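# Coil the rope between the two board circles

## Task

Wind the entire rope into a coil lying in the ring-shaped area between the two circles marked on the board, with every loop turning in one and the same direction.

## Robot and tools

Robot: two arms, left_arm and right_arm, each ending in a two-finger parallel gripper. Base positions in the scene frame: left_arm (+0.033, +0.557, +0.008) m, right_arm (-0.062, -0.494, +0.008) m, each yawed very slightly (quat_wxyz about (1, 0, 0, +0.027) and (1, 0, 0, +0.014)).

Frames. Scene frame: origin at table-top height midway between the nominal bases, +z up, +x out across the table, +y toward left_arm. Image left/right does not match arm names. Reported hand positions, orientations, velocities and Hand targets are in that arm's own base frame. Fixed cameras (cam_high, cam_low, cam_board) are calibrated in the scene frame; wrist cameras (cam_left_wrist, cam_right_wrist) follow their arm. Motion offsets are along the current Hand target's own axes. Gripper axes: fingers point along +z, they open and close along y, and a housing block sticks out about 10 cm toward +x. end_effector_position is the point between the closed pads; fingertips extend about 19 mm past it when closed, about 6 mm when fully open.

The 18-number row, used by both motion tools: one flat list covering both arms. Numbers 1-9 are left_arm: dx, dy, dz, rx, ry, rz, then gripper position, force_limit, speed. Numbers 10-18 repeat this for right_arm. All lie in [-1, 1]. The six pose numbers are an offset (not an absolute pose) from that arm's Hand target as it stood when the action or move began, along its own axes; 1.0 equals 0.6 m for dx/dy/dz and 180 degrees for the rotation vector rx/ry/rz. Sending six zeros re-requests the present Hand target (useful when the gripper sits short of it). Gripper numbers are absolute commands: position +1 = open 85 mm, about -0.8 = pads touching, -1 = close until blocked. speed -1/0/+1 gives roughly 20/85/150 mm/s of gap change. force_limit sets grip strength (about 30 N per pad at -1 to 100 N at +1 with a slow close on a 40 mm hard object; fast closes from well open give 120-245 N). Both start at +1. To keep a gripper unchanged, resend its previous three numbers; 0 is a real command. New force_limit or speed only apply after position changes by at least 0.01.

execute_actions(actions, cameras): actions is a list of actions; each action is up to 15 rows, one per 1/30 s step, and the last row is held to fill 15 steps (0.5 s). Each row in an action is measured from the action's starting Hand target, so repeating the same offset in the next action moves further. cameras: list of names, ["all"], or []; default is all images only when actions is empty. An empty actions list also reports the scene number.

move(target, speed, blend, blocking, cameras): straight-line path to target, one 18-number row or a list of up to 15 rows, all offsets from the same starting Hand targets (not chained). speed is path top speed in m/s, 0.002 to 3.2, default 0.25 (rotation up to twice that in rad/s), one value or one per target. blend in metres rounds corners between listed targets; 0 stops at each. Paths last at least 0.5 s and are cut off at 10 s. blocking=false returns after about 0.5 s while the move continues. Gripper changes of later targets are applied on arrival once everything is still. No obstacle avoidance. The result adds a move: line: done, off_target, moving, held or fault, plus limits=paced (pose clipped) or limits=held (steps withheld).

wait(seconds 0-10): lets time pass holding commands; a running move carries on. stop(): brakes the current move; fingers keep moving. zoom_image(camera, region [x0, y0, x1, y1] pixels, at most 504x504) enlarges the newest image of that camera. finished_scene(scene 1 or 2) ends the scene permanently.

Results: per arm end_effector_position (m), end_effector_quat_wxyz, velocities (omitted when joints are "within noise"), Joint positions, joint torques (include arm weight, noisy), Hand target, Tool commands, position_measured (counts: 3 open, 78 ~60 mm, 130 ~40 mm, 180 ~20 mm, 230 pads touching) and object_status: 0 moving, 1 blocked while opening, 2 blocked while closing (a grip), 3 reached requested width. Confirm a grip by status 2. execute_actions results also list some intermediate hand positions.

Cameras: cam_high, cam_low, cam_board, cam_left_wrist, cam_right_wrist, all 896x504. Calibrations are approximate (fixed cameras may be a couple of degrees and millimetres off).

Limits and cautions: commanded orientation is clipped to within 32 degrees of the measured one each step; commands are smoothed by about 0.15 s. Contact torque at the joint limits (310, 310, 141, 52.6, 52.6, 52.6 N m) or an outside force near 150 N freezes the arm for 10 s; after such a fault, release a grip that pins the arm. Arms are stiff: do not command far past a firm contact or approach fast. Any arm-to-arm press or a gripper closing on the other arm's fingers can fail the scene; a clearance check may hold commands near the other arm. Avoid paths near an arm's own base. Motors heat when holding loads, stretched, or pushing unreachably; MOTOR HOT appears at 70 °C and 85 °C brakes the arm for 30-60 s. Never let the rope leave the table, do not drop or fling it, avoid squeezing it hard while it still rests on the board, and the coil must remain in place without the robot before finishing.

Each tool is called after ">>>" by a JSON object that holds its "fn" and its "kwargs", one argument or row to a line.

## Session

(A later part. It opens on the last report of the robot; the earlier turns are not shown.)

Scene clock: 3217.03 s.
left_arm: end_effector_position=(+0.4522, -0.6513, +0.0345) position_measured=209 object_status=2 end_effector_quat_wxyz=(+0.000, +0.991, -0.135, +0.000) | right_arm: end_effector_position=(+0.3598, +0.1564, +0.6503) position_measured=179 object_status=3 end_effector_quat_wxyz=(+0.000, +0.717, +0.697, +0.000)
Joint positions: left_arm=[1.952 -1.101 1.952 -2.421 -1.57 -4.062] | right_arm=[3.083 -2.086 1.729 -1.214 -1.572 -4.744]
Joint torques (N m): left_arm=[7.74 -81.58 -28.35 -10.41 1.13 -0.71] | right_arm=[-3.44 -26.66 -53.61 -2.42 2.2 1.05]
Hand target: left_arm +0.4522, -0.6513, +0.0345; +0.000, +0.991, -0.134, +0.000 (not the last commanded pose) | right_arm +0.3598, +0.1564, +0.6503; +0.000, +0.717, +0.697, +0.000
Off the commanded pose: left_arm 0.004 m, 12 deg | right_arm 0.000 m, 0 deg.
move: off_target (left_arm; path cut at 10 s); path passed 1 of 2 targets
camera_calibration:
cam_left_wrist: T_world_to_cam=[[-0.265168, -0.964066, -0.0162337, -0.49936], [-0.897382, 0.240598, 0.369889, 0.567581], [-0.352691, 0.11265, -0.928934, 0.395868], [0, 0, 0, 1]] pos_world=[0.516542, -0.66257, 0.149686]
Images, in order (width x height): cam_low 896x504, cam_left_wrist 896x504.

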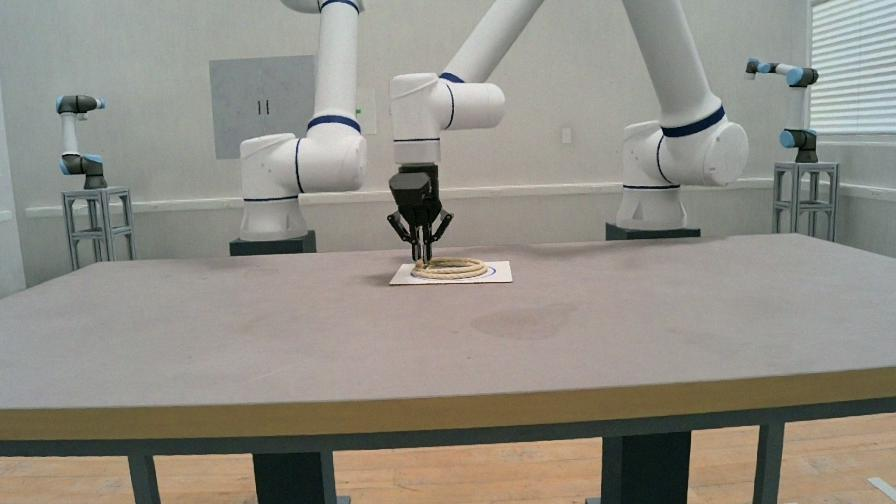

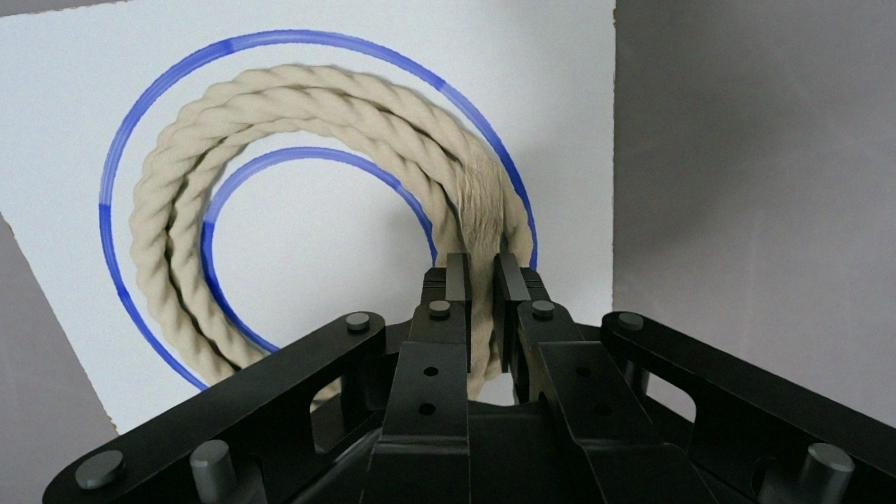

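>>> {"fn": "move", "kwargs": {
  "target": [
    [0.0024,-0.0085,0.0, 0,0,-0.0667, -1,-1,-1, 0,0,0,0,0,0,-0.4,-1,-1],
    [0.0024,-0.0085,0.0145, 0,0,-0.0667, -1,-1,-1, 0,0,0,0,0,0,-0.4,-1,-1]
  ],
  "speed": [0.05,0.03],
  "cameras": ["cam_left_wrist"]
}}

>>> {"fn": "zoom_image", "kwargs": {
  "camera": "cam_left_wrist",
  "region": [320, 120, 660, 330]
}}

Scene clock: 3232.27 s.
left_arm: end_effector_position=(+0.4550, -0.6468, +0.0261) position_measured=209 object_status=2 end_effector_quat_wxyz=(+0.000, +1.000, -0.030, +0.000) | right_arm: end_effector_position=(+0.3598, +0.1564, +0.6503) position_measured=179 object_status=3 end_effector_quat_wxyz=(+0.000, +0.717, +0.697, +0.000)
Joint positions: left_arm=[1.957 -1.093 1.959 -2.437 -1.57 -4.266] | right_arm=[3.083 -2.086 1.729 -1.214 -1.572 -4.744]
Joint torques (N m): left_arm=[7.38 -50.2 -21.95 -9.6 1.1 -0.86] | right_arm=[-6.25 -28.5 -52.63 -2.63 2.54 0.61]
Hand target: left_arm +0.4549, -0.6468, +0.0258; +0.000, +1.000, -0.030, +0.000 | right_arm +0.3598, +0.1564, +0.6503; +0.000, +0.717, +0.697, +0.000
Off the commanded pose: left_arm 0.000 m, 0 deg | right_arm 0.000 m, 0 deg.
move: done
camera_calibration:
cam_left_wrist: T_world_to_cam=[[-0.0586149, -0.998153, -0.0159847, -0.610534], [-0.927908, 0.0485705, 0.369631, 0.461815], [-0.368172, 0.0364982, -0.929041, 0.346323], [0, 0, 0, 1]] pos_world=[0.520242, -0.644477, 0.141288]
Images, in order (width x height): cam_left_wrist 896x504.

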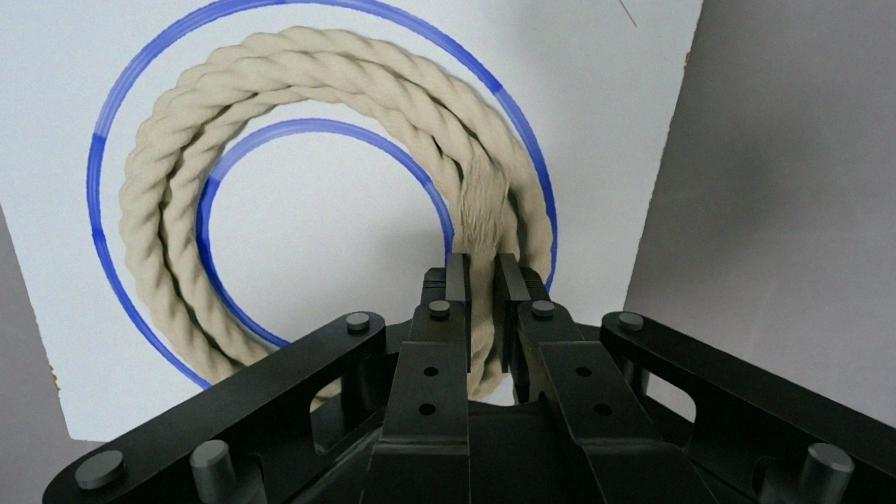

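Scaled by 1.482.

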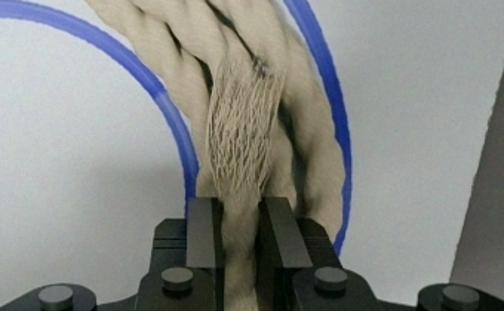

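>>> {"fn": "move", "kwargs": {
  "target": [0,0,0, 0,0,0, -0.45,-1,-1, 0,0,0,0,0,0,-0.4,-1,-1],
  "speed": 0.04,
  "cameras": ["cam_left_wrist"]
}}

>>> {"fn": "zoom_image", "kwargs": {
  "camera": "cam_left_wrist",
  "region": [320, 80, 660, 330]
}}

Scene clock: 3238.63 s.
left_arm: end_effector_position=(+0.4549, -0.6467, +0.0258) position_measured=186 object_status=0 end_effector_quat_wxyz=(+0.000, +1.000, -0.030, +0.000) | right_arm: end_effector_position=(+0.3598, +0.1564, +0.6503) position_measured=179 object_status=3 end_effector_quat_wxyz=(+0.000, +0.717, +0.697, +0.000)
Joint positions: left_arm=[1.957 -1.092 1.96 -2.438 -1.57 -4.266] | right_arm=[3.083 -2.086 1.729 -1.214 -1.572 -4.744]
Joint torques (N m): left_arm=[6.31 -52.3 -23.44 -6.83 1.09 -0.98] | right_arm=[-6.4 -27.15 -52.48 -2.17 2.49 0.84]
Hand target: left_arm +0.4549, -0.6468, +0.0258; +0.000, +1.000, -0.030, +0.000 | right_arm +0.3598, +0.1564, +0.6503; +0.000, +0.717, +0.697, +0.000
Off the commanded pose: left_arm 0.000 m, 0 deg | right_arm 0.000 m, 0 deg.
move: done
camera_calibration:
cam_left_wrist: T_world_to_cam=[[-0.058592, -0.998151, -0.016202, -0.610418], [-0.927863, 0.0484642, 0.369759, 0.461811], [-0.36829, 0.0366982, -0.928986, 0.346222], [0, 0, 0, 1]] pos_world=[0.520242, -0.644377, 0.140987]
Images, in order (width x height): cam_left_wrist 896x504.

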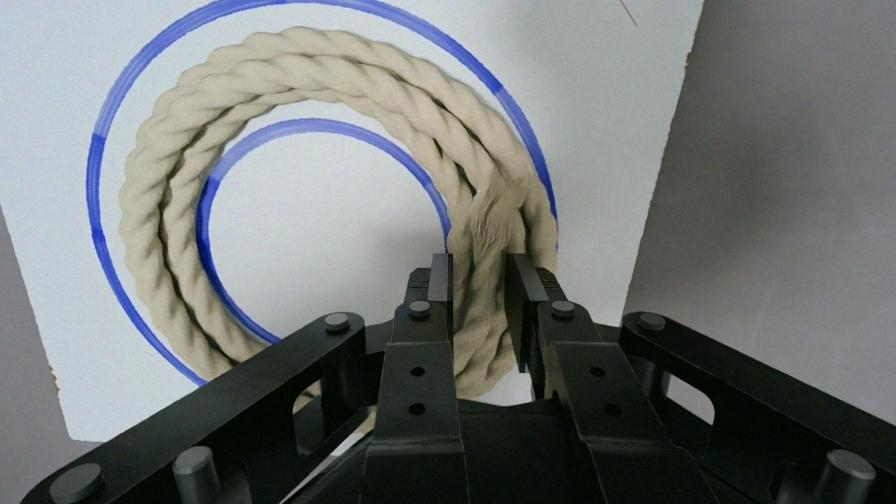

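Scaled by 1.482.

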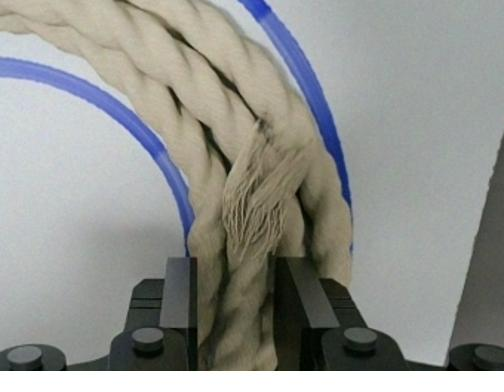

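>>> {"fn": "move", "kwargs": {
  "target": [
    [0,0,-0.04, 0,0,0, -0.45,-1,-1, 0,0,0,0,0,0,-0.4,-1,-1],
    [-0.08,0.02,-0.2, 0,0,0, -0.45,-1,-1, 0,0,0,0,0,0,-0.4,-1,-1]
  ],
  "speed": [0.03,0.1],
  "blend": 0.003,
  "cameras": ["cam_left_wrist","cam_board"]
}}

>>> {"fn": "zoom_image", "kwargs": {
  "camera": "cam_left_wrist",
  "region": [260, 0, 640, 280]
}}

>>> {"fn": "zoom_image", "kwargs": {
  "camera": "cam_board",
  "region": [373, 165, 528, 310]
}}

Scene clock: 3255.43 s.
left_arm: end_effector_position=(+0.4063, -0.6559, +0.1457) position_measured=186 object_status=3 end_effector_quat_wxyz=(+0.000, +1.000, -0.030, +0.000) | right_arm: end_effector_position=(+0.3598, +0.1564, +0.6503) position_measured=179 object_status=3 end_effector_quat_wxyz=(+0.000, +0.717, +0.697, +0.000)
Joint positions: left_arm=[1.893 -1.263 1.936 -2.243 -1.57 -4.33] | right_arm=[3.083 -2.086 1.729 -1.214 -1.572 -4.744]
Joint torques (N m): left_arm=[-10.13 -72.65 -47.64 -1.95 0.16 -0.82] | right_arm=[-7 -25.45 -52.09 -2.42 1.97 0.66]
Hand target: left_arm +0.4062, -0.6559, +0.1458; +0.000, +1.000, -0.030, +0.000 | right_arm +0.3598, +0.1564, +0.6503; +0.000, +0.717, +0.697, +0.000
Off the commanded pose: left_arm 0.000 m, 0 deg | right_arm 0.000 m, 0 deg.
move: done
camera_calibration:
cam_left_wrist: T_world_to_cam=[[-0.0585991, -0.99815, -0.0161993, -0.620509], [-0.927862, 0.0484717, 0.369759, 0.372741], [-0.36829, 0.0366983, -0.928986, 0.44001], [0, 0, 0, 1]] pos_world=[0.471542, -0.653577, 0.260887]
Images, in order (width x height): cam_board 896x504, cam_left_wrist 896x504.

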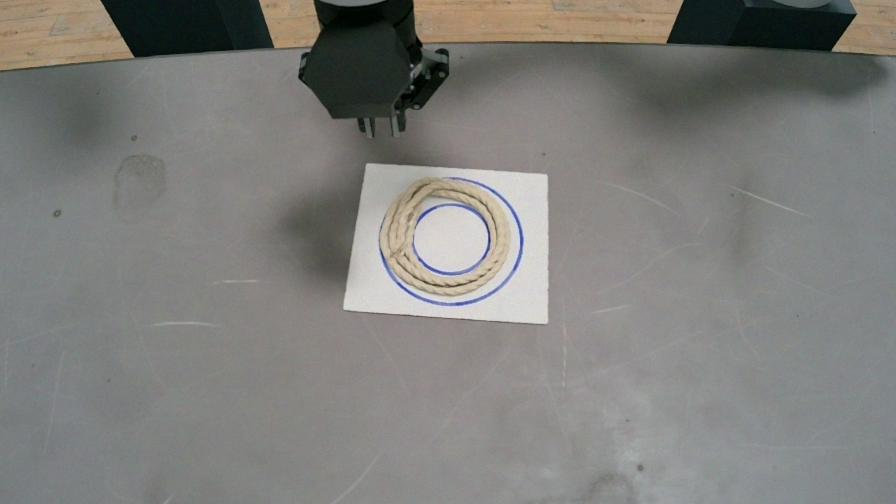

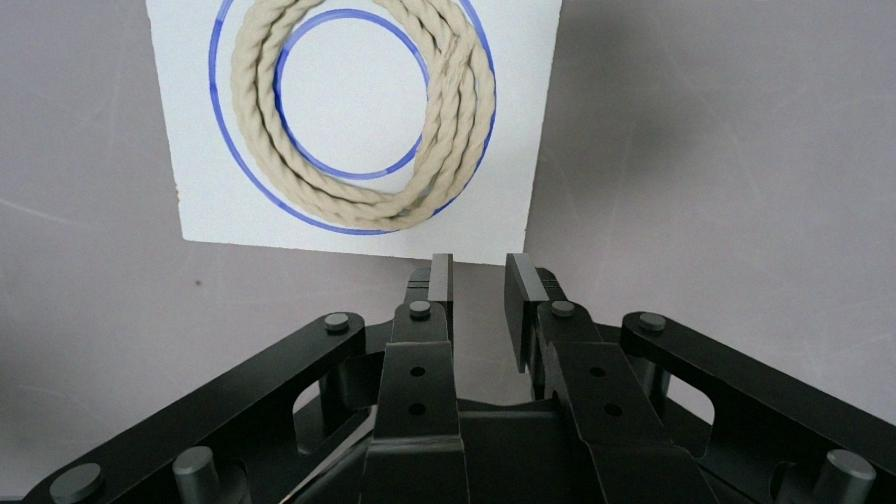

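Scaled by 1.326.

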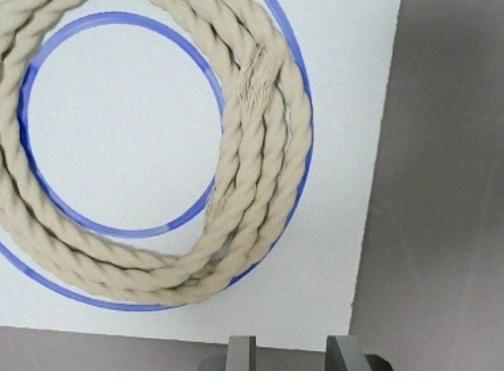

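Scaled by 3.252.

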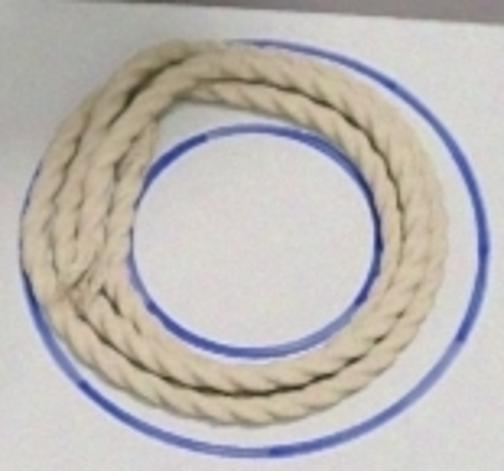

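>>> {"fn": "zoom_image", "kwargs": {
  "camera": "cam_board",
  "region": [370, 168, 450, 268]
}}

>>> {"fn": "zoom_image", "kwargs": {
  "camera": "cam_left_wrist",
  "region": [360, 0, 520, 240]
}}

>>> {"fn": "zoom_image", "kwargs": {
  "camera": "cam_left_wrist",
  "region": [200, 0, 520, 250]
}}

Scaled by 5.040.

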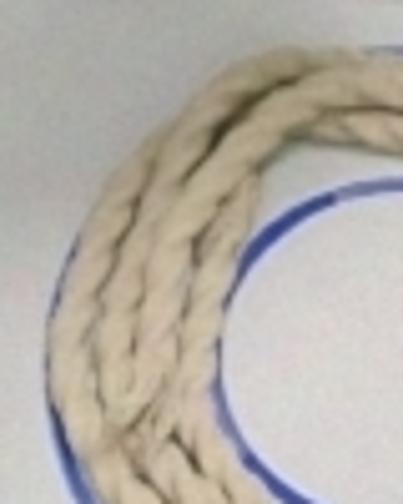

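Scaled by 2.100.

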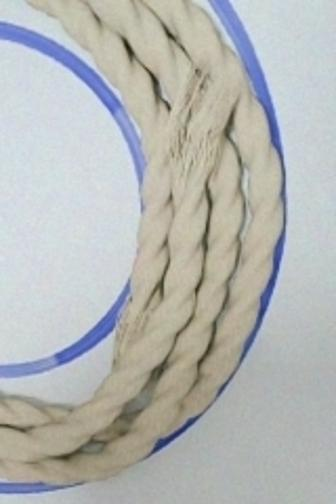

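Scaled by 1.575.

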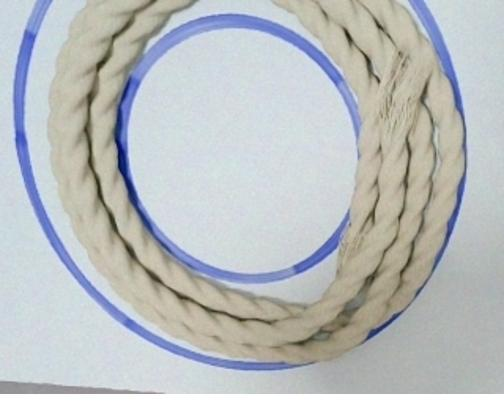

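>>> {"fn": "move", "kwargs": {
  "target": [
    [0.1216, 0.0608, 0.1597, 0,0,-0.063, -1,-1,-1, 0,0,0,0,0,0,-0.4,-1,-1],
    [0.1216, 0.0608, 0.2118, 0,0,-0.063, -1,-1,-1, 0,0,0,0,0,0,-0.4,-1,-1],
    [0.1155, 0.0305, 0.2118, 0,0,-0.063, -1,-1,-1, 0,0,0,0,0,0,-0.4,-1,-1]
  ],
  "speed": [0.1,0.06,0.015],
  "blend": [0.01,0.002,0],
  "cameras": ["cam_left_wrist"]
}}

>>> {"fn": "zoom_image", "kwargs": {
  "camera": "cam_left_wrist",
  "region": [200, 0, 620, 300]
}}

Scene clock: 3326.30 s.
left_arm: end_effector_position=(+0.4744, -0.6784, +0.0187) position_measured=230 object_status=3 end_effector_quat_wxyz=(+0.000, +0.998, +0.069, +0.000) | right_arm: end_effector_position=(+0.3598, +0.1564, +0.6503) position_measured=179 object_status=3 end_effector_quat_wxyz=(+0.000, +0.717, +0.697, +0.000)
Joint positions: left_arm=[1.965 -1.04 1.884 -2.415 -1.57 -4.456] | right_arm=[3.083 -2.086 1.729 -1.214 -1.572 -4.744]
Joint torques (N m): left_arm=[8.07 -89.26 -29.59 -10.91 0.94 2.02] | right_arm=[-6 -24.89 -51.01 -2.12 1.92 0.88]
Hand target: left_arm +0.4744, -0.6783, +0.0187; +0.000, +0.998, +0.069, +0.000 | right_arm +0.3598, +0.1564, +0.6503; +0.000, +0.717, +0.697, +0.000
Off the commanded pose: left_arm 0.000 m, 0 deg | right_arm 0.000 m, 0 deg.
move: done
camera_calibration:
cam_left_wrist: T_world_to_cam=[[0.138858, -0.990182, -0.0160461, -0.729241], [-0.919324, -0.134912, 0.369651, 0.355554], [-0.368187, -0.0365775, -0.929032, 0.298289], [0, 0, 0, 1]] pos_world=[0.537956, -0.663202, 0.133988]
Images, in order (width x height): cam_left_wrist 896x504.

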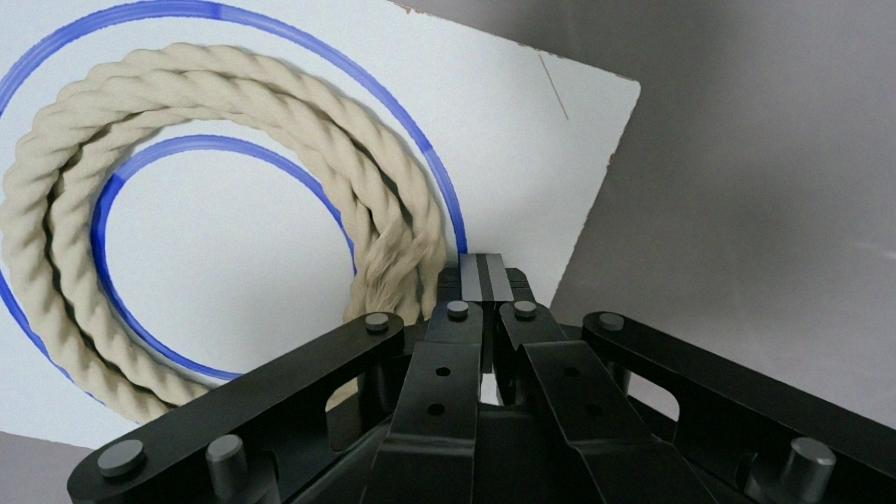

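Scaled by 1.200.

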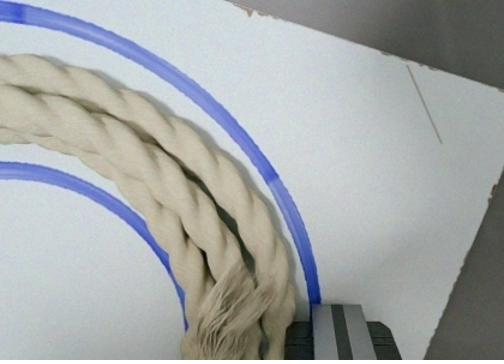

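>>> {"fn": "move", "kwargs": {
  "target": [
    [0,0.03,0, 0,0,0, -1,-1,-1, 0,0,0,0,0,0,-0.4,-1,-1],
    [0,0.03,-0.08, 0,0,0, -1,-1,-1, 0,0,0,0,0,0,-0.4,-1,-1],
    [-0.1073, -0.0526, -0.2118, 0,0,0.063, -1,-1,-1, 0,0,0,0,0,0,-0.4,-1,-1]
  ],
  "speed": [0.03,0.08,0.1],
  "blend": [0.004,0.004,0],
  "cameras": ["cam_left_wrist","cam_board"]
}}

>>> {"fn": "zoom_image", "kwargs": {
  "camera": "cam_left_wrist",
  "region": [360, 0, 520, 240]
}}

>>> {"fn": "zoom_image", "kwargs": {
  "camera": "cam_board",
  "region": [373, 165, 528, 310]
}}

Scene clock: 3349.47 s.
left_arm: end_effector_position=(+0.4063, -0.6560, +0.1457) position_measured=230 object_status=3 end_effector_quat_wxyz=(+0.000, +1.000, -0.030, +0.000) | right_arm: end_effector_position=(+0.3598, +0.1564, +0.6503) position_measured=179 object_status=3 end_effector_quat_wxyz=(+0.000, +0.717, +0.697, +0.000)
Joint positions: left_arm=[1.893 -1.263 1.936 -2.243 -1.57 -4.33] | right_arm=[3.083 -2.086 1.729 -1.214 -1.572 -4.744]
Joint torques (N m): left_arm=[-13.75 -73.37 -33.47 -1.91 -0.89 2.18] | right_arm=[-4.85 -27.83 -52.4 -2.35 2.09 0.71]
Hand target: left_arm +0.4062, -0.6559, +0.1458; +0.000, +1.000, -0.030, +0.000 | right_arm +0.3598, +0.1564, +0.6503; +0.000, +0.717, +0.697, +0.000
Off the commanded pose: left_arm 0.000 m, 0 deg | right_arm 0.000 m, 0 deg.
move: done
camera_calibration:
cam_left_wrist: T_world_to_cam=[[-0.0583699, -0.998164, -0.0161784, -0.620631], [-0.927889, 0.0482679, 0.369719, 0.372631], [-0.368259, 0.0365922, -0.929003, 0.439931], [0, 0, 0, 1]] pos_world=[0.471543, -0.653576, 0.260887]
Images, in order (width x height): cam_board 896x504, cam_left_wrist 896x504.

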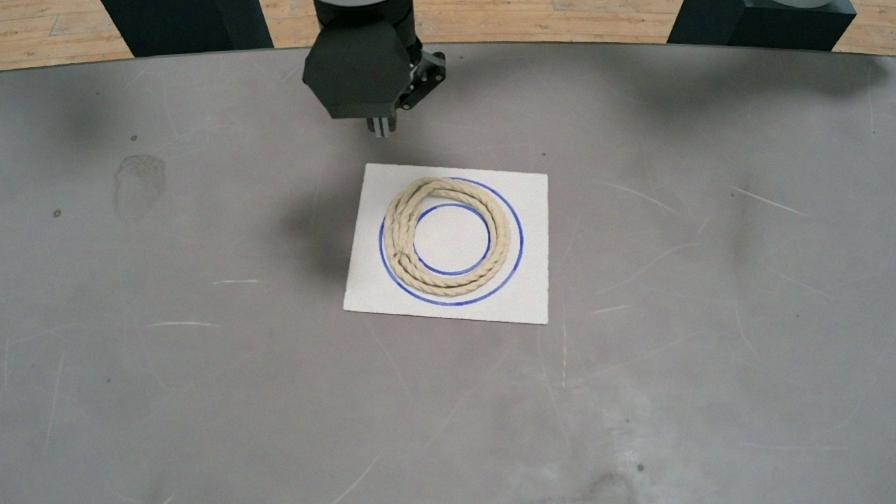

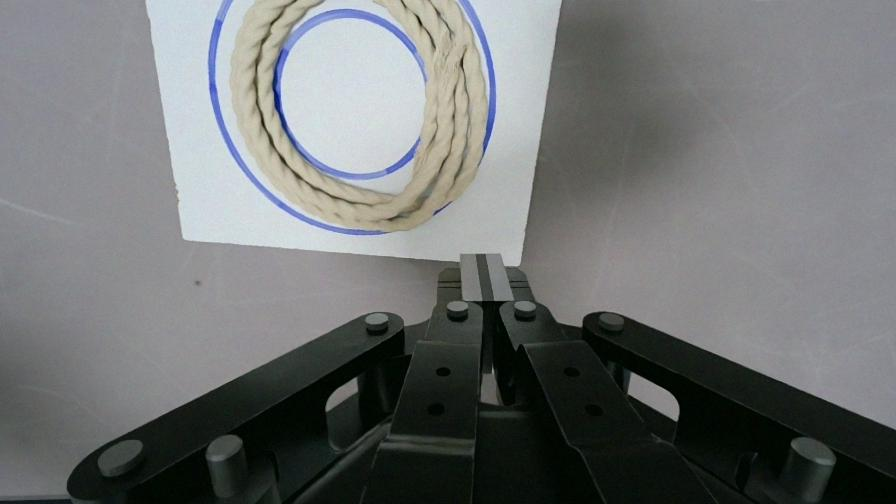

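Scaled by 2.100.

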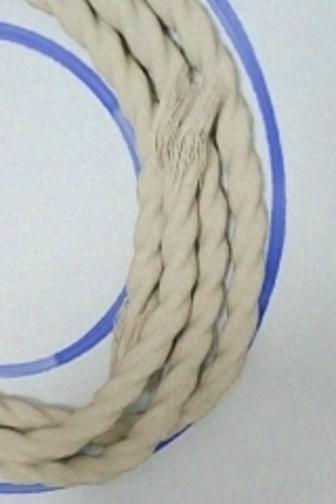

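Scaled by 3.252.

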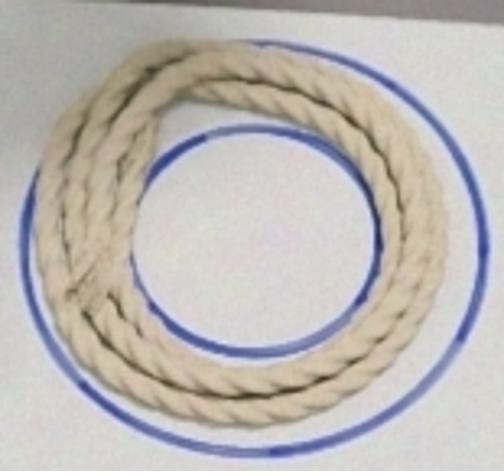

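>>> {"fn": "move", "kwargs": {
  "target": [
    [0.0833, -0.0813, 0.1597, 0,0,0.0425, -1,-1,-1, 0,0,0,0,0,0,-0.4,-1,-1],
    [0.0833, -0.0813, 0.2138, 0,0,0.0425, -1,-1,-1, 0,0,0,0,0,0,-0.4,-1,-1],
    [0.0792, -0.0508, 0.2138, 0,0,0.0425, -1,-1,-1, 0,0,0,0,0,0,-0.4,-1,-1]
  ],
  "speed": [0.1,0.06,0.012],
  "blend": [0.01,0.002,0],
  "cameras": ["cam_left_wrist"]
}}

>>> {"fn": "zoom_image", "kwargs": {
  "camera": "cam_left_wrist",
  "region": [300, 0, 720, 300]
}}

Scene clock: 3389.00 s.
left_arm: end_effector_position=(+0.4556, -0.6281, +0.0176) position_measured=230 object_status=3 end_effector_quat_wxyz=(+0.000, +0.995, -0.097, +0.000) | right_arm: end_effector_position=(+0.3598, +0.1564, +0.6503) position_measured=179 object_status=3 end_effector_quat_wxyz=(+0.000, +0.717, +0.697, +0.000)
Joint positions: left_arm=[1.967 -1.098 1.993 -2.465 -1.57 -4.122] | right_arm=[3.083 -2.086 1.729 -1.214 -1.572 -4.744]
Joint torques (N m): left_arm=[-11.99 -58.1 -39.45 -1.73 -1.56 -0.94] | right_arm=[-5.62 -25.73 -50.21 -2.3 2.06 0.88]
Hand target: left_arm +0.4555, -0.6283, +0.0176; +0.000, +0.995, -0.097, +0.000 | right_arm +0.3598, +0.1564, +0.6503; +0.000, +0.717, +0.697, +0.000
Off the commanded pose: left_arm 0.000 m, 0 deg | right_arm 0.000 m, 0 deg.
move: done
camera_calibration:
cam_left_wrist: T_world_to_cam=[[-0.190974, -0.981461, -0.0162015, -0.521196], [-0.91314, 0.171576, 0.369779, 0.535162], [-0.360144, 0.0854125, -0.928979, 0.365049], [0, 0, 0, 1]] pos_world=[0.520613, -0.634535, 0.132787]
Images, in order (width x height): cam_left_wrist 896x504.

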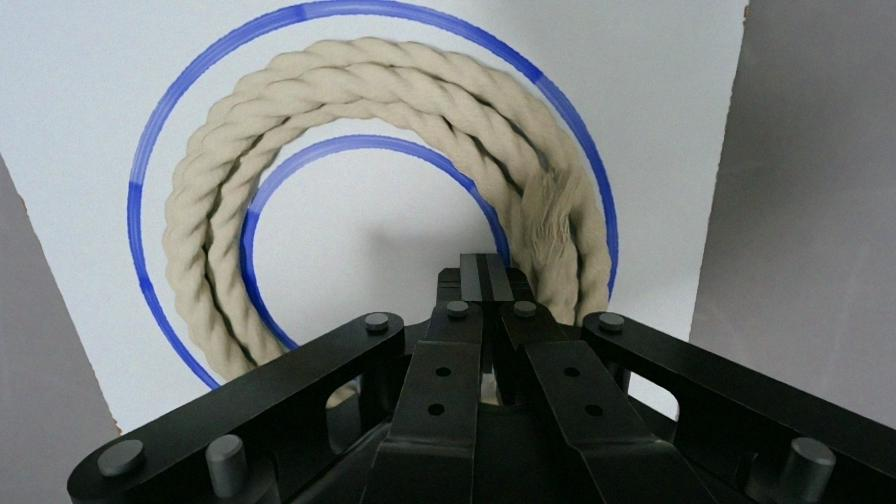

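Scaled by 1.200.

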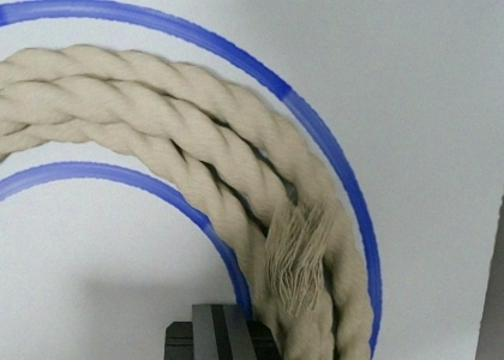

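>>> {"fn": "move", "kwargs": {
  "target": [
    [0,-0.02,0, 0,0,0, -1,-1,-1, 0,0,0,0,0,0,-0.4,-1,-1],
    [0,-0.02,-0.12, 0,0,0, -1,-1,-1, 0,0,0,0,0,0,-0.4,-1,-1],
    [-0.0715, 0.0611, -0.2137, 0,0,-0.0425, -1,-1,-1, 0,0,0,0,0,0,-0.4,-1,-1]
  ],
  "speed": [0.03,0.08,0.1],
  "blend": [0.003,0.004,0],
  "cameras": ["cam_left_wrist","cam_board","cam_low"]
}}

>>> {"fn": "zoom_image", "kwargs": {
  "camera": "cam_left_wrist",
  "region": [360, 0, 520, 240]
}}

>>> {"fn": "zoom_image", "kwargs": {
  "camera": "cam_board",
  "region": [373, 165, 528, 310]
}}

>>> {"fn": "zoom_image", "kwargs": {
  "camera": "cam_low",
  "region": [370, 230, 530, 300]
}}

Scene clock: 3410.07 s.
left_arm: end_effector_position=(+0.4064, -0.6560, +0.1457) position_measured=230 object_status=3 end_effector_quat_wxyz=(+0.000, +1.000, -0.030, +0.000) | right_arm: end_effector_position=(+0.3598, +0.1564, +0.6503) position_measured=179 object_status=3 end_effector_quat_wxyz=(+0.000, +0.717, +0.697, +0.000)
Joint positions: left_arm=[1.893 -1.263 1.935 -2.243 -1.57 -4.33] | right_arm=[3.083 -2.086 1.729 -1.214 -1.572 -4.744]
Joint torques (N m): left_arm=[-8.71 -75.38 -46.49 -1.19 1.66 -0.94] | right_arm=[-5.83 -23.06 -51.87 -2.42 2.15 0.83]
Hand target: left_arm +0.4063, -0.6561, +0.1457; +0.000, +1.000, -0.030, +0.000 | right_arm +0.3598, +0.1564, +0.6503; +0.000, +0.717, +0.697, +0.000
Off the commanded pose: left_arm 0.000 m, 0 deg | right_arm 0.000 m, 0 deg.
move: done
camera_calibration:
cam_left_wrist: T_world_to_cam=[[-0.0586914, -0.998145, -0.0161643, -0.620566], [-0.927857, 0.0485704, 0.36976, 0.3729], [-0.368289, 0.0366998, -0.928987, 0.440051], [0, 0, 0, 1]] pos_world=[0.471642, -0.653677, 0.260887]
Images, in order (width x height): cam_low 896x504, cam_board 896x504, cam_left_wrist 896x504.

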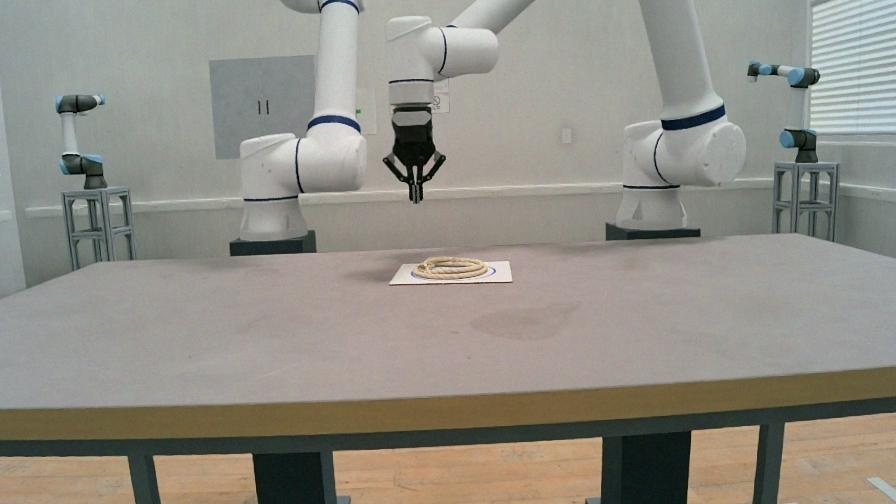

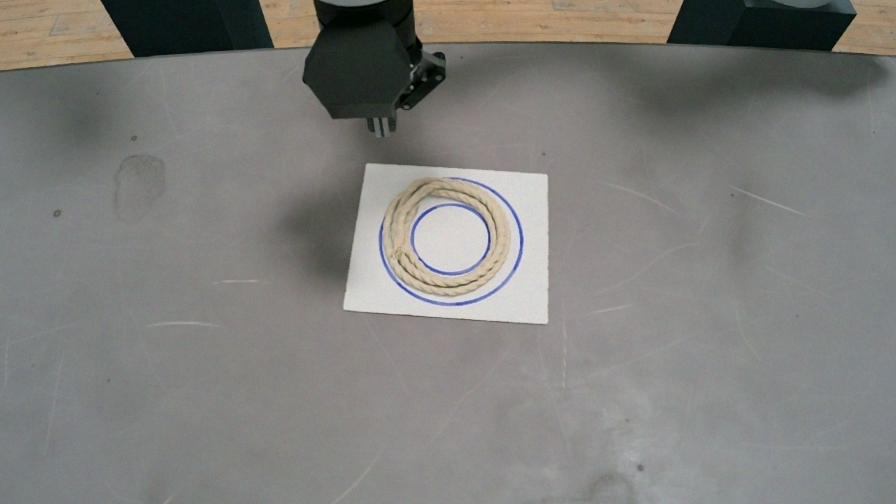

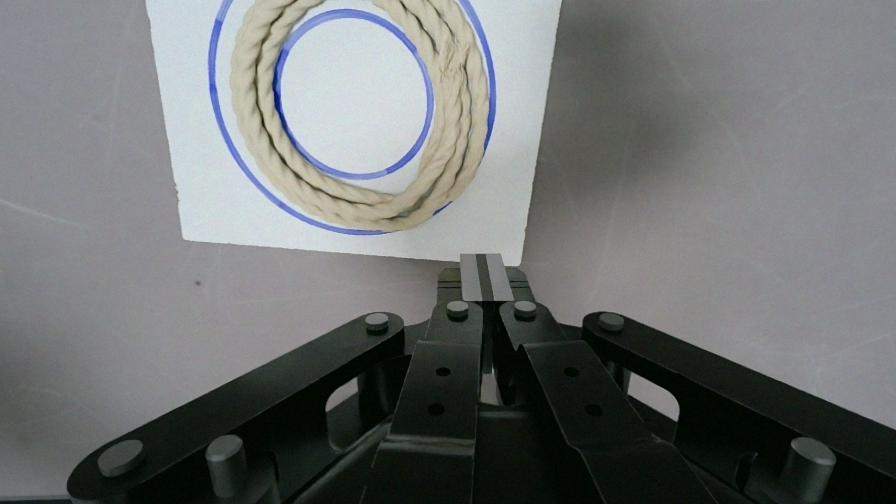

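Scaled by 2.100.

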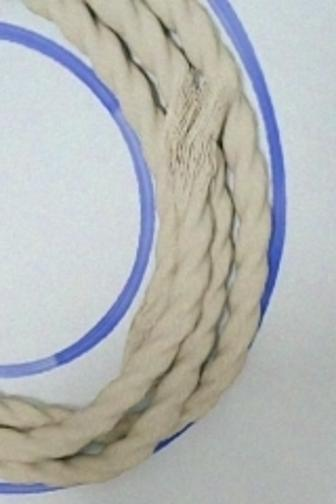

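Scaled by 3.252.

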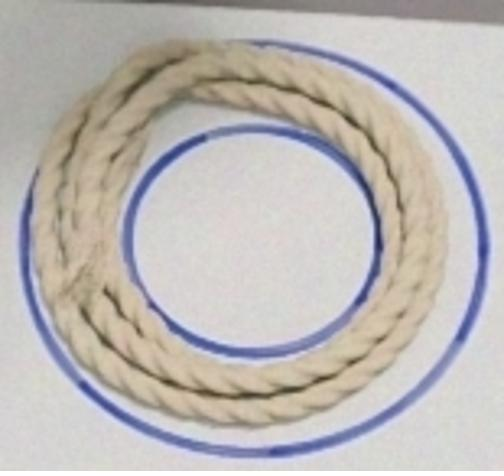

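Scaled by 3.150.

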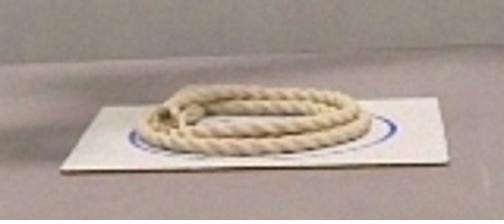

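>>> {"fn": "zoom_image", "kwargs": {
  "camera": "cam_left_wrist",
  "region": [300, 130, 500, 255]
}}

>>> {"fn": "zoom_image", "kwargs": {
  "camera": "cam_board",
  "region": [373, 165, 453, 225]
}}

Scaled by 2.520.

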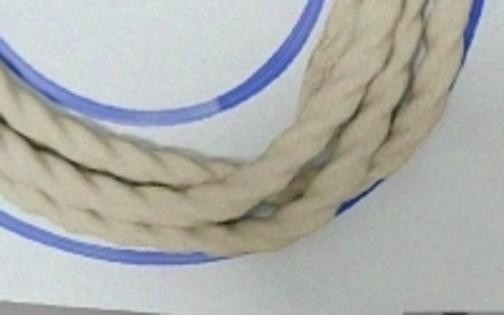

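Scaled by 6.300.

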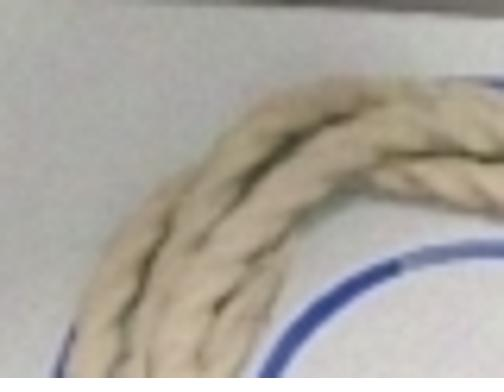

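>>> {"fn": "move", "kwargs": {
  "target": [
    [-0.0542, 0.0004, 0.1595, 0,0,0.287, -1,-1,-1, 0,0,0,0,0,0,-0.4,-1,-1],
    [-0.0542, 0.0004, 0.2117, 0,0,0.287, -1,-1,-1, 0,0,0,0,0,0,-0.4,-1,-1],
    [-0.0255, -0.0223, 0.2117, 0,0,0.287, -1,-1,-1, 0,0,0,0,0,0,-0.4,-1,-1]
  ],
  "speed": [0.12,0.06,0.015],
  "blend": [0.005,0.002,0],
  "cameras": ["cam_left_wrist"]
}}

>>> {"fn": "zoom_image", "kwargs": {
  "camera": "cam_left_wrist",
  "region": [200, 0, 620, 300]
}}

Scene clock: 3457.77 s.
left_arm: end_effector_position=(+0.3918, -0.6418, +0.0187) position_measured=230 object_status=3 end_effector_quat_wxyz=(+0.000, +0.887, -0.463, +0.000) | right_arm: end_effector_position=(+0.3598, +0.1564, +0.6503) position_measured=179 object_status=3 end_effector_quat_wxyz=(+0.000, +0.717, +0.697, +0.000)
Joint positions: left_arm=[1.88 -1.127 2.041 -2.484 -1.57 -3.441] | right_arm=[3.083 -2.086 1.729 -1.214 -1.572 -4.744]
Joint torques (N m): left_arm=[9.26 -78.57 -25.8 -10.46 -0.8 2.08] | right_arm=[-5.34 -25.84 -52.09 -2.36 2.3 1.09]
Hand target: left_arm +0.3919, -0.6417, +0.0187; +0.000, +0.887, -0.463, +0.000 | right_arm +0.3598, +0.1564, +0.6503; +0.000, +0.717, +0.697, +0.000
Off the commanded pose: left_arm 0.000 m, 0 deg | right_arm 0.000 m, 0 deg.
move: done
camera_calibration:
cam_left_wrist: T_world_to_cam=[[-0.819263, -0.573184, -0.0163814, -0.0385601], [-0.537448, 0.757599, 0.370396, 0.707687], [-0.199894, 0.312256, -0.92873, 0.427078], [0, 0, 0, 1]] pos_world=[0.434124, -0.691602, 0.133884]
Images, in order (width x height): cam_left_wrist 896x504.

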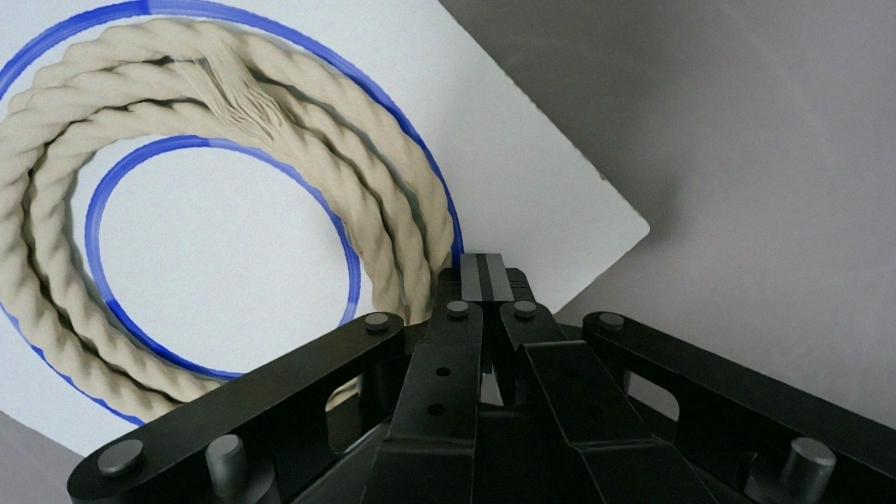

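Scaled by 1.200.

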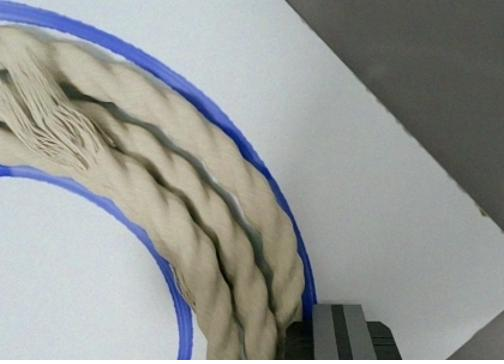

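>>> {"fn": "move", "kwargs": {
  "target": [
    [0,0.03,0, 0,0,0, -1,-1,-1, 0,0,0,0,0,0,-0.4,-1,-1],
    [0,0.03,-0.2117, 0,0,0, -1,-1,-1, 0,0,0,0,0,0,-0.4,-1,-1],
    [0.0175,-0.0075,-0.2117, 0,0,-0.287, -1,-1,-1, 0,0,0,0,0,0,-0.4,-1,-1]
  ],
  "speed": [0.03,0.1,0.15],
  "blend": [0.004,0.01,0],
  "cameras": ["cam_left_wrist","cam_board"]
}}

>>> {"fn": "zoom_image", "kwargs": {
  "camera": "cam_left_wrist",
  "region": [200, 0, 520, 250]
}}

>>> {"fn": "zoom_image", "kwargs": {
  "camera": "cam_board",
  "region": [373, 165, 528, 310]
}}

Scene clock: 3474.33 s.
left_arm: end_effector_position=(+0.4015, -0.6479, +0.1457) position_measured=230 object_status=3 end_effector_quat_wxyz=(+0.000, +1.000, -0.030, +0.000) | right_arm: end_effector_position=(+0.3598, +0.1564, +0.6503) position_measured=179 object_status=3 end_effector_quat_wxyz=(+0.000, +0.717, +0.697, +0.000)
Joint positions: left_arm=[1.89 -1.276 1.954 -2.248 -1.57 -4.333] | right_arm=[3.083 -2.086 1.729 -1.214 -1.572 -4.744]
Joint torques (N m): left_arm=[7.38 -52.13 -47.73 -1.68 1.62 -0.4] | right_arm=[-6.05 -23.62 -52.02 -2.52 1.84 1.04]
Hand target: left_arm +0.4015, -0.6479, +0.1457; +0.000, +1.000, -0.030, +0.000 | right_arm +0.3598, +0.1564, +0.6503; +0.000, +0.717, +0.697, +0.000
Off the commanded pose: left_arm 0.000 m, 0 deg | right_arm 0.000 m, 0 deg.
move: done
camera_calibration:
cam_left_wrist: T_world_to_cam=[[-0.0588777, -0.998135, -0.0160934, -0.612589], [-0.927845, 0.0487696, 0.369763, 0.36817], [-0.368288, 0.036703, -0.928987, 0.437984], [0, 0, 0, 1]] pos_world=[0.466841, -0.645478, 0.260887]
Images, in order (width x height): cam_board 896x504, cam_left_wrist 896x504.

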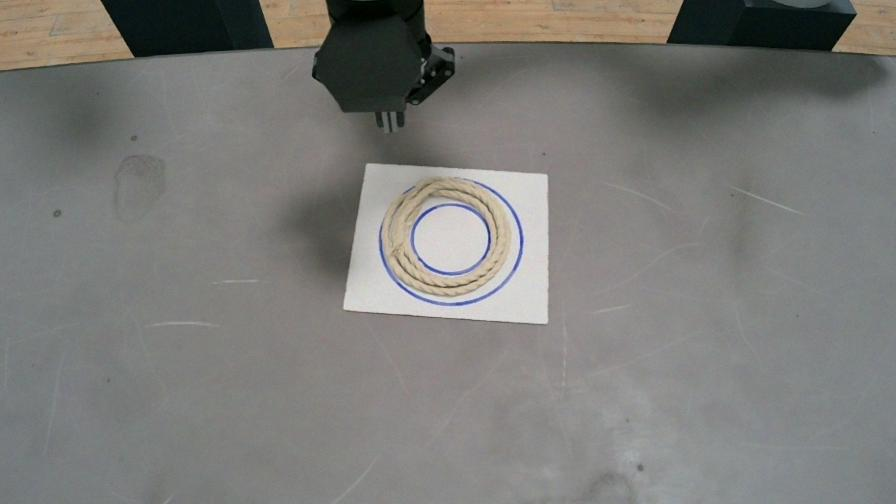

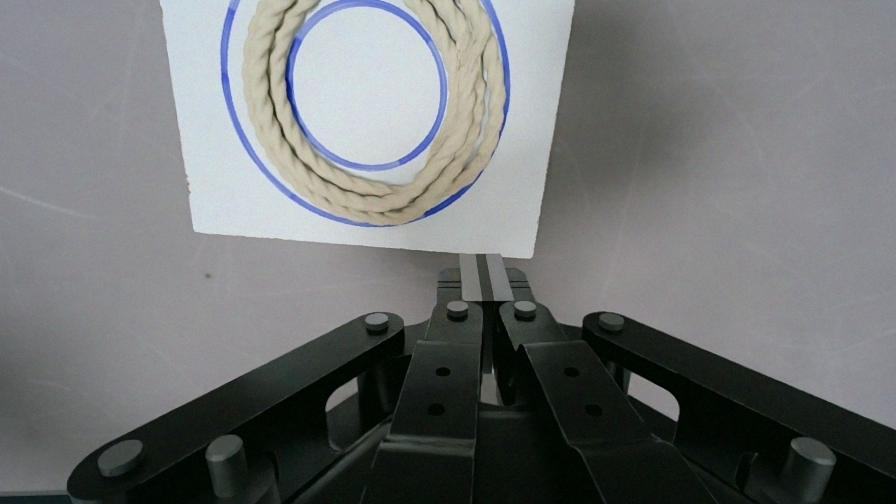

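Scaled by 1.575.

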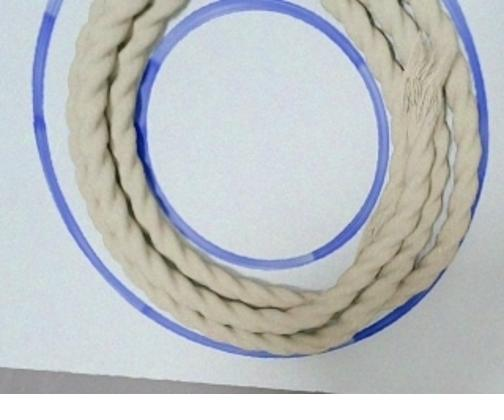

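Scaled by 3.252.

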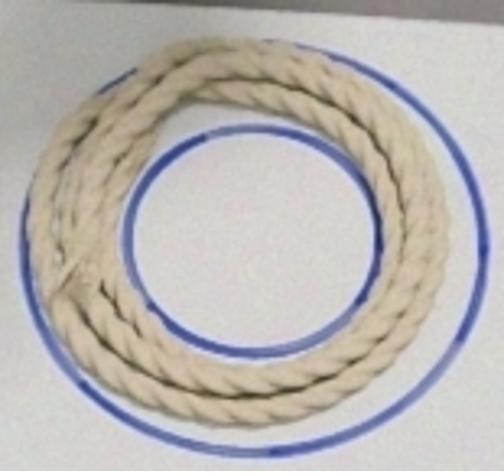

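>>> {"fn": "move", "kwargs": {
  "target": [
    [0.1127, 0.0812, 0.1595, 0,0,-0.0297, -1,-1,-1, 0,0,0,0,0,0,-0.4,-1,-1],
    [0.1127, 0.0812, 0.2117, 0,0,-0.0297, -1,-1,-1, 0,0,0,0,0,0,-0.4,-1,-1],
    [0.1093, 0.0450, 0.2117, 0,0,-0.0297, -1,-1,-1, 0,0,0,0,0,0,-0.4,-1,-1]
  ],
  "speed": [0.1,0.06,0.02],
  "blend": [0.008,0.002,0],
  "cameras": []
}}

>>> {"fn": "move", "kwargs": {
  "target": [
    [-0.0372,-0.0049,0, 0,0,0.0833, -1,-1,-1, 0,0,0,0,0,0,-0.4,-1,-1],
    [-0.0718,-0.0193,0, 0,0,0.1667, -1,-1,-1, 0,0,0,0,0,0,-0.4,-1,-1],
    [-0.1015,-0.0422,0, 0,0,0.25, -1,-1,-1, 0,0,0,0,0,0,-0.4,-1,-1],
    [-0.1244,-0.0720,0, 0,0,0.3333, -1,-1,-1, 0,0,0,0,0,0,-0.4,-1,-1],
    [-0.1387,-0.1065,0, 0,0,0.4167, -1,-1,-1, 0,0,0,0,0,0,-0.4,-1,-1],
    [-0.1437,-0.1437,0, 0,0,0.5, -1,-1,-1, 0,0,0,0,0,0,-0.4,-1,-1],
    [-0.1766,-0.1500,0, 0,0,0.5, -1,-1,-1, 0,0,0,0,0,0,-0.4,-1,-1]
  ],
  "speed": 0.1,
  "blend": [0.001,0.001,0.001,0.001,0.001,0.001,0],
  "cameras": ["cam_board","cam_left_wrist"]
}}

>>> {"fn": "zoom_image", "kwargs": {
  "camera": "cam_board",
  "region": [373, 165, 528, 310]
}}

Scene clock: 3562.90 s.
left_arm: end_effector_position=(+0.4655, -0.6788, +0.0187) position_measured=230 object_status=3 end_effector_quat_wxyz=(+0.000, +1.000, +0.017, +0.000) | right_arm: end_effector_position=(+0.3598, +0.1564, +0.6503) position_measured=179 object_status=3 end_effector_quat_wxyz=(+0.000, +0.717, +0.697, +0.000)
Joint positions: left_arm=[1.954 -1.045 1.894 -2.419 -1.57 -4.362] | right_arm=[3.083 -2.086 1.729 -1.214 -1.572 -4.744]
Joint torques (N m): left_arm=[9.42 -85.19 -26.89 -10.44 -0.53 2.11] | right_arm=[-5.61 -21.09 -52.02 -2.32 1.86 0.55]
Hand target: left_arm +0.4655, -0.6787, +0.0187; +0.000, +1.000, +0.017, +0.000 | right_arm +0.3598, +0.1564, +0.6503; +0.000, +0.717, +0.697, +0.000
Off the commanded pose: left_arm 0.000 m, 0 deg | right_arm 0.000 m, 0 deg.
move: done
No camera images: "cameras" was empty.

Scene clock: 3571.40 s.
left_arm: end_effector_position=(+0.3567, -0.5923, +0.0187) position_measured=230 object_status=3 end_effector_quat_wxyz=(+0.000, +0.719, -0.695, +0.000) | right_arm: end_effector_position=(+0.3598, +0.1564, +0.6503) position_measured=179 object_status=3 end_effector_quat_wxyz=(+0.000, +0.717, +0.697, +0.000)
Joint positions: left_arm=[1.853 -1.197 2.161 -2.534 -1.57 -2.893] | right_arm=[3.083 -2.086 1.729 -1.214 -1.572 -4.744]
Joint torques (N m): left_arm=[-11.75 -68.97 -22.94 -10.8 -1.64 -1.08] | right_arm=[-3.46 -23.12 -51.13 -2.69 1.78 0.82]
Hand target: left_arm +0.3566, -0.5922, +0.0187; +0.000, +0.719, -0.695, +0.000 | right_arm +0.3598, +0.1564, +0.6503; +0.000, +0.717, +0.697, +0.000
Off the commanded pose: left_arm 0.000 m, 0 deg | right_arm 0.000 m, 0 deg.
move: done
camera_calibration:
cam_left_wrist: T_world_to_cam=[[-0.999268, -0.0346934, -0.0161368, 0.344268], [-0.0382044, 0.927925, 0.370803, 0.574142], [0.00210936, 0.371148, -0.928571, 0.367469], [0, 0, 0, 1]] pos_world=[0.365176, -0.657203, 0.133883]
Images, in order (width x height): cam_board 896x504, cam_left_wrist 896x504.

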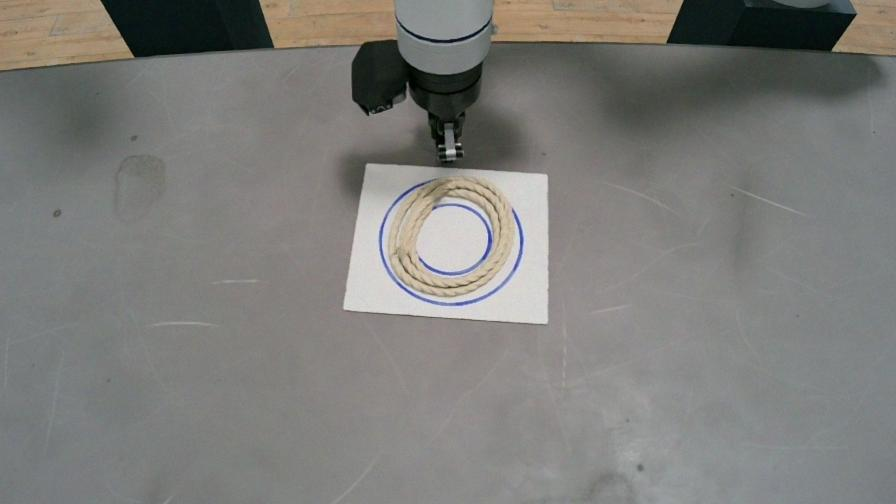

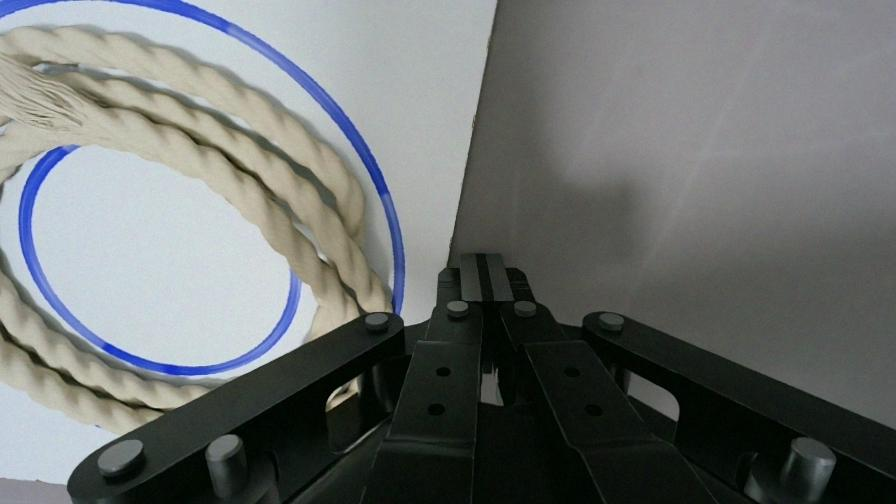

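Scaled by 3.252.

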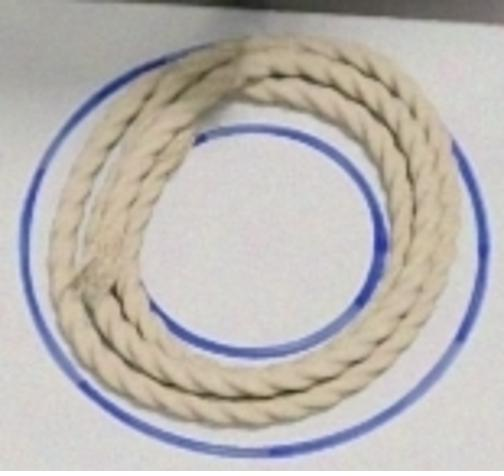

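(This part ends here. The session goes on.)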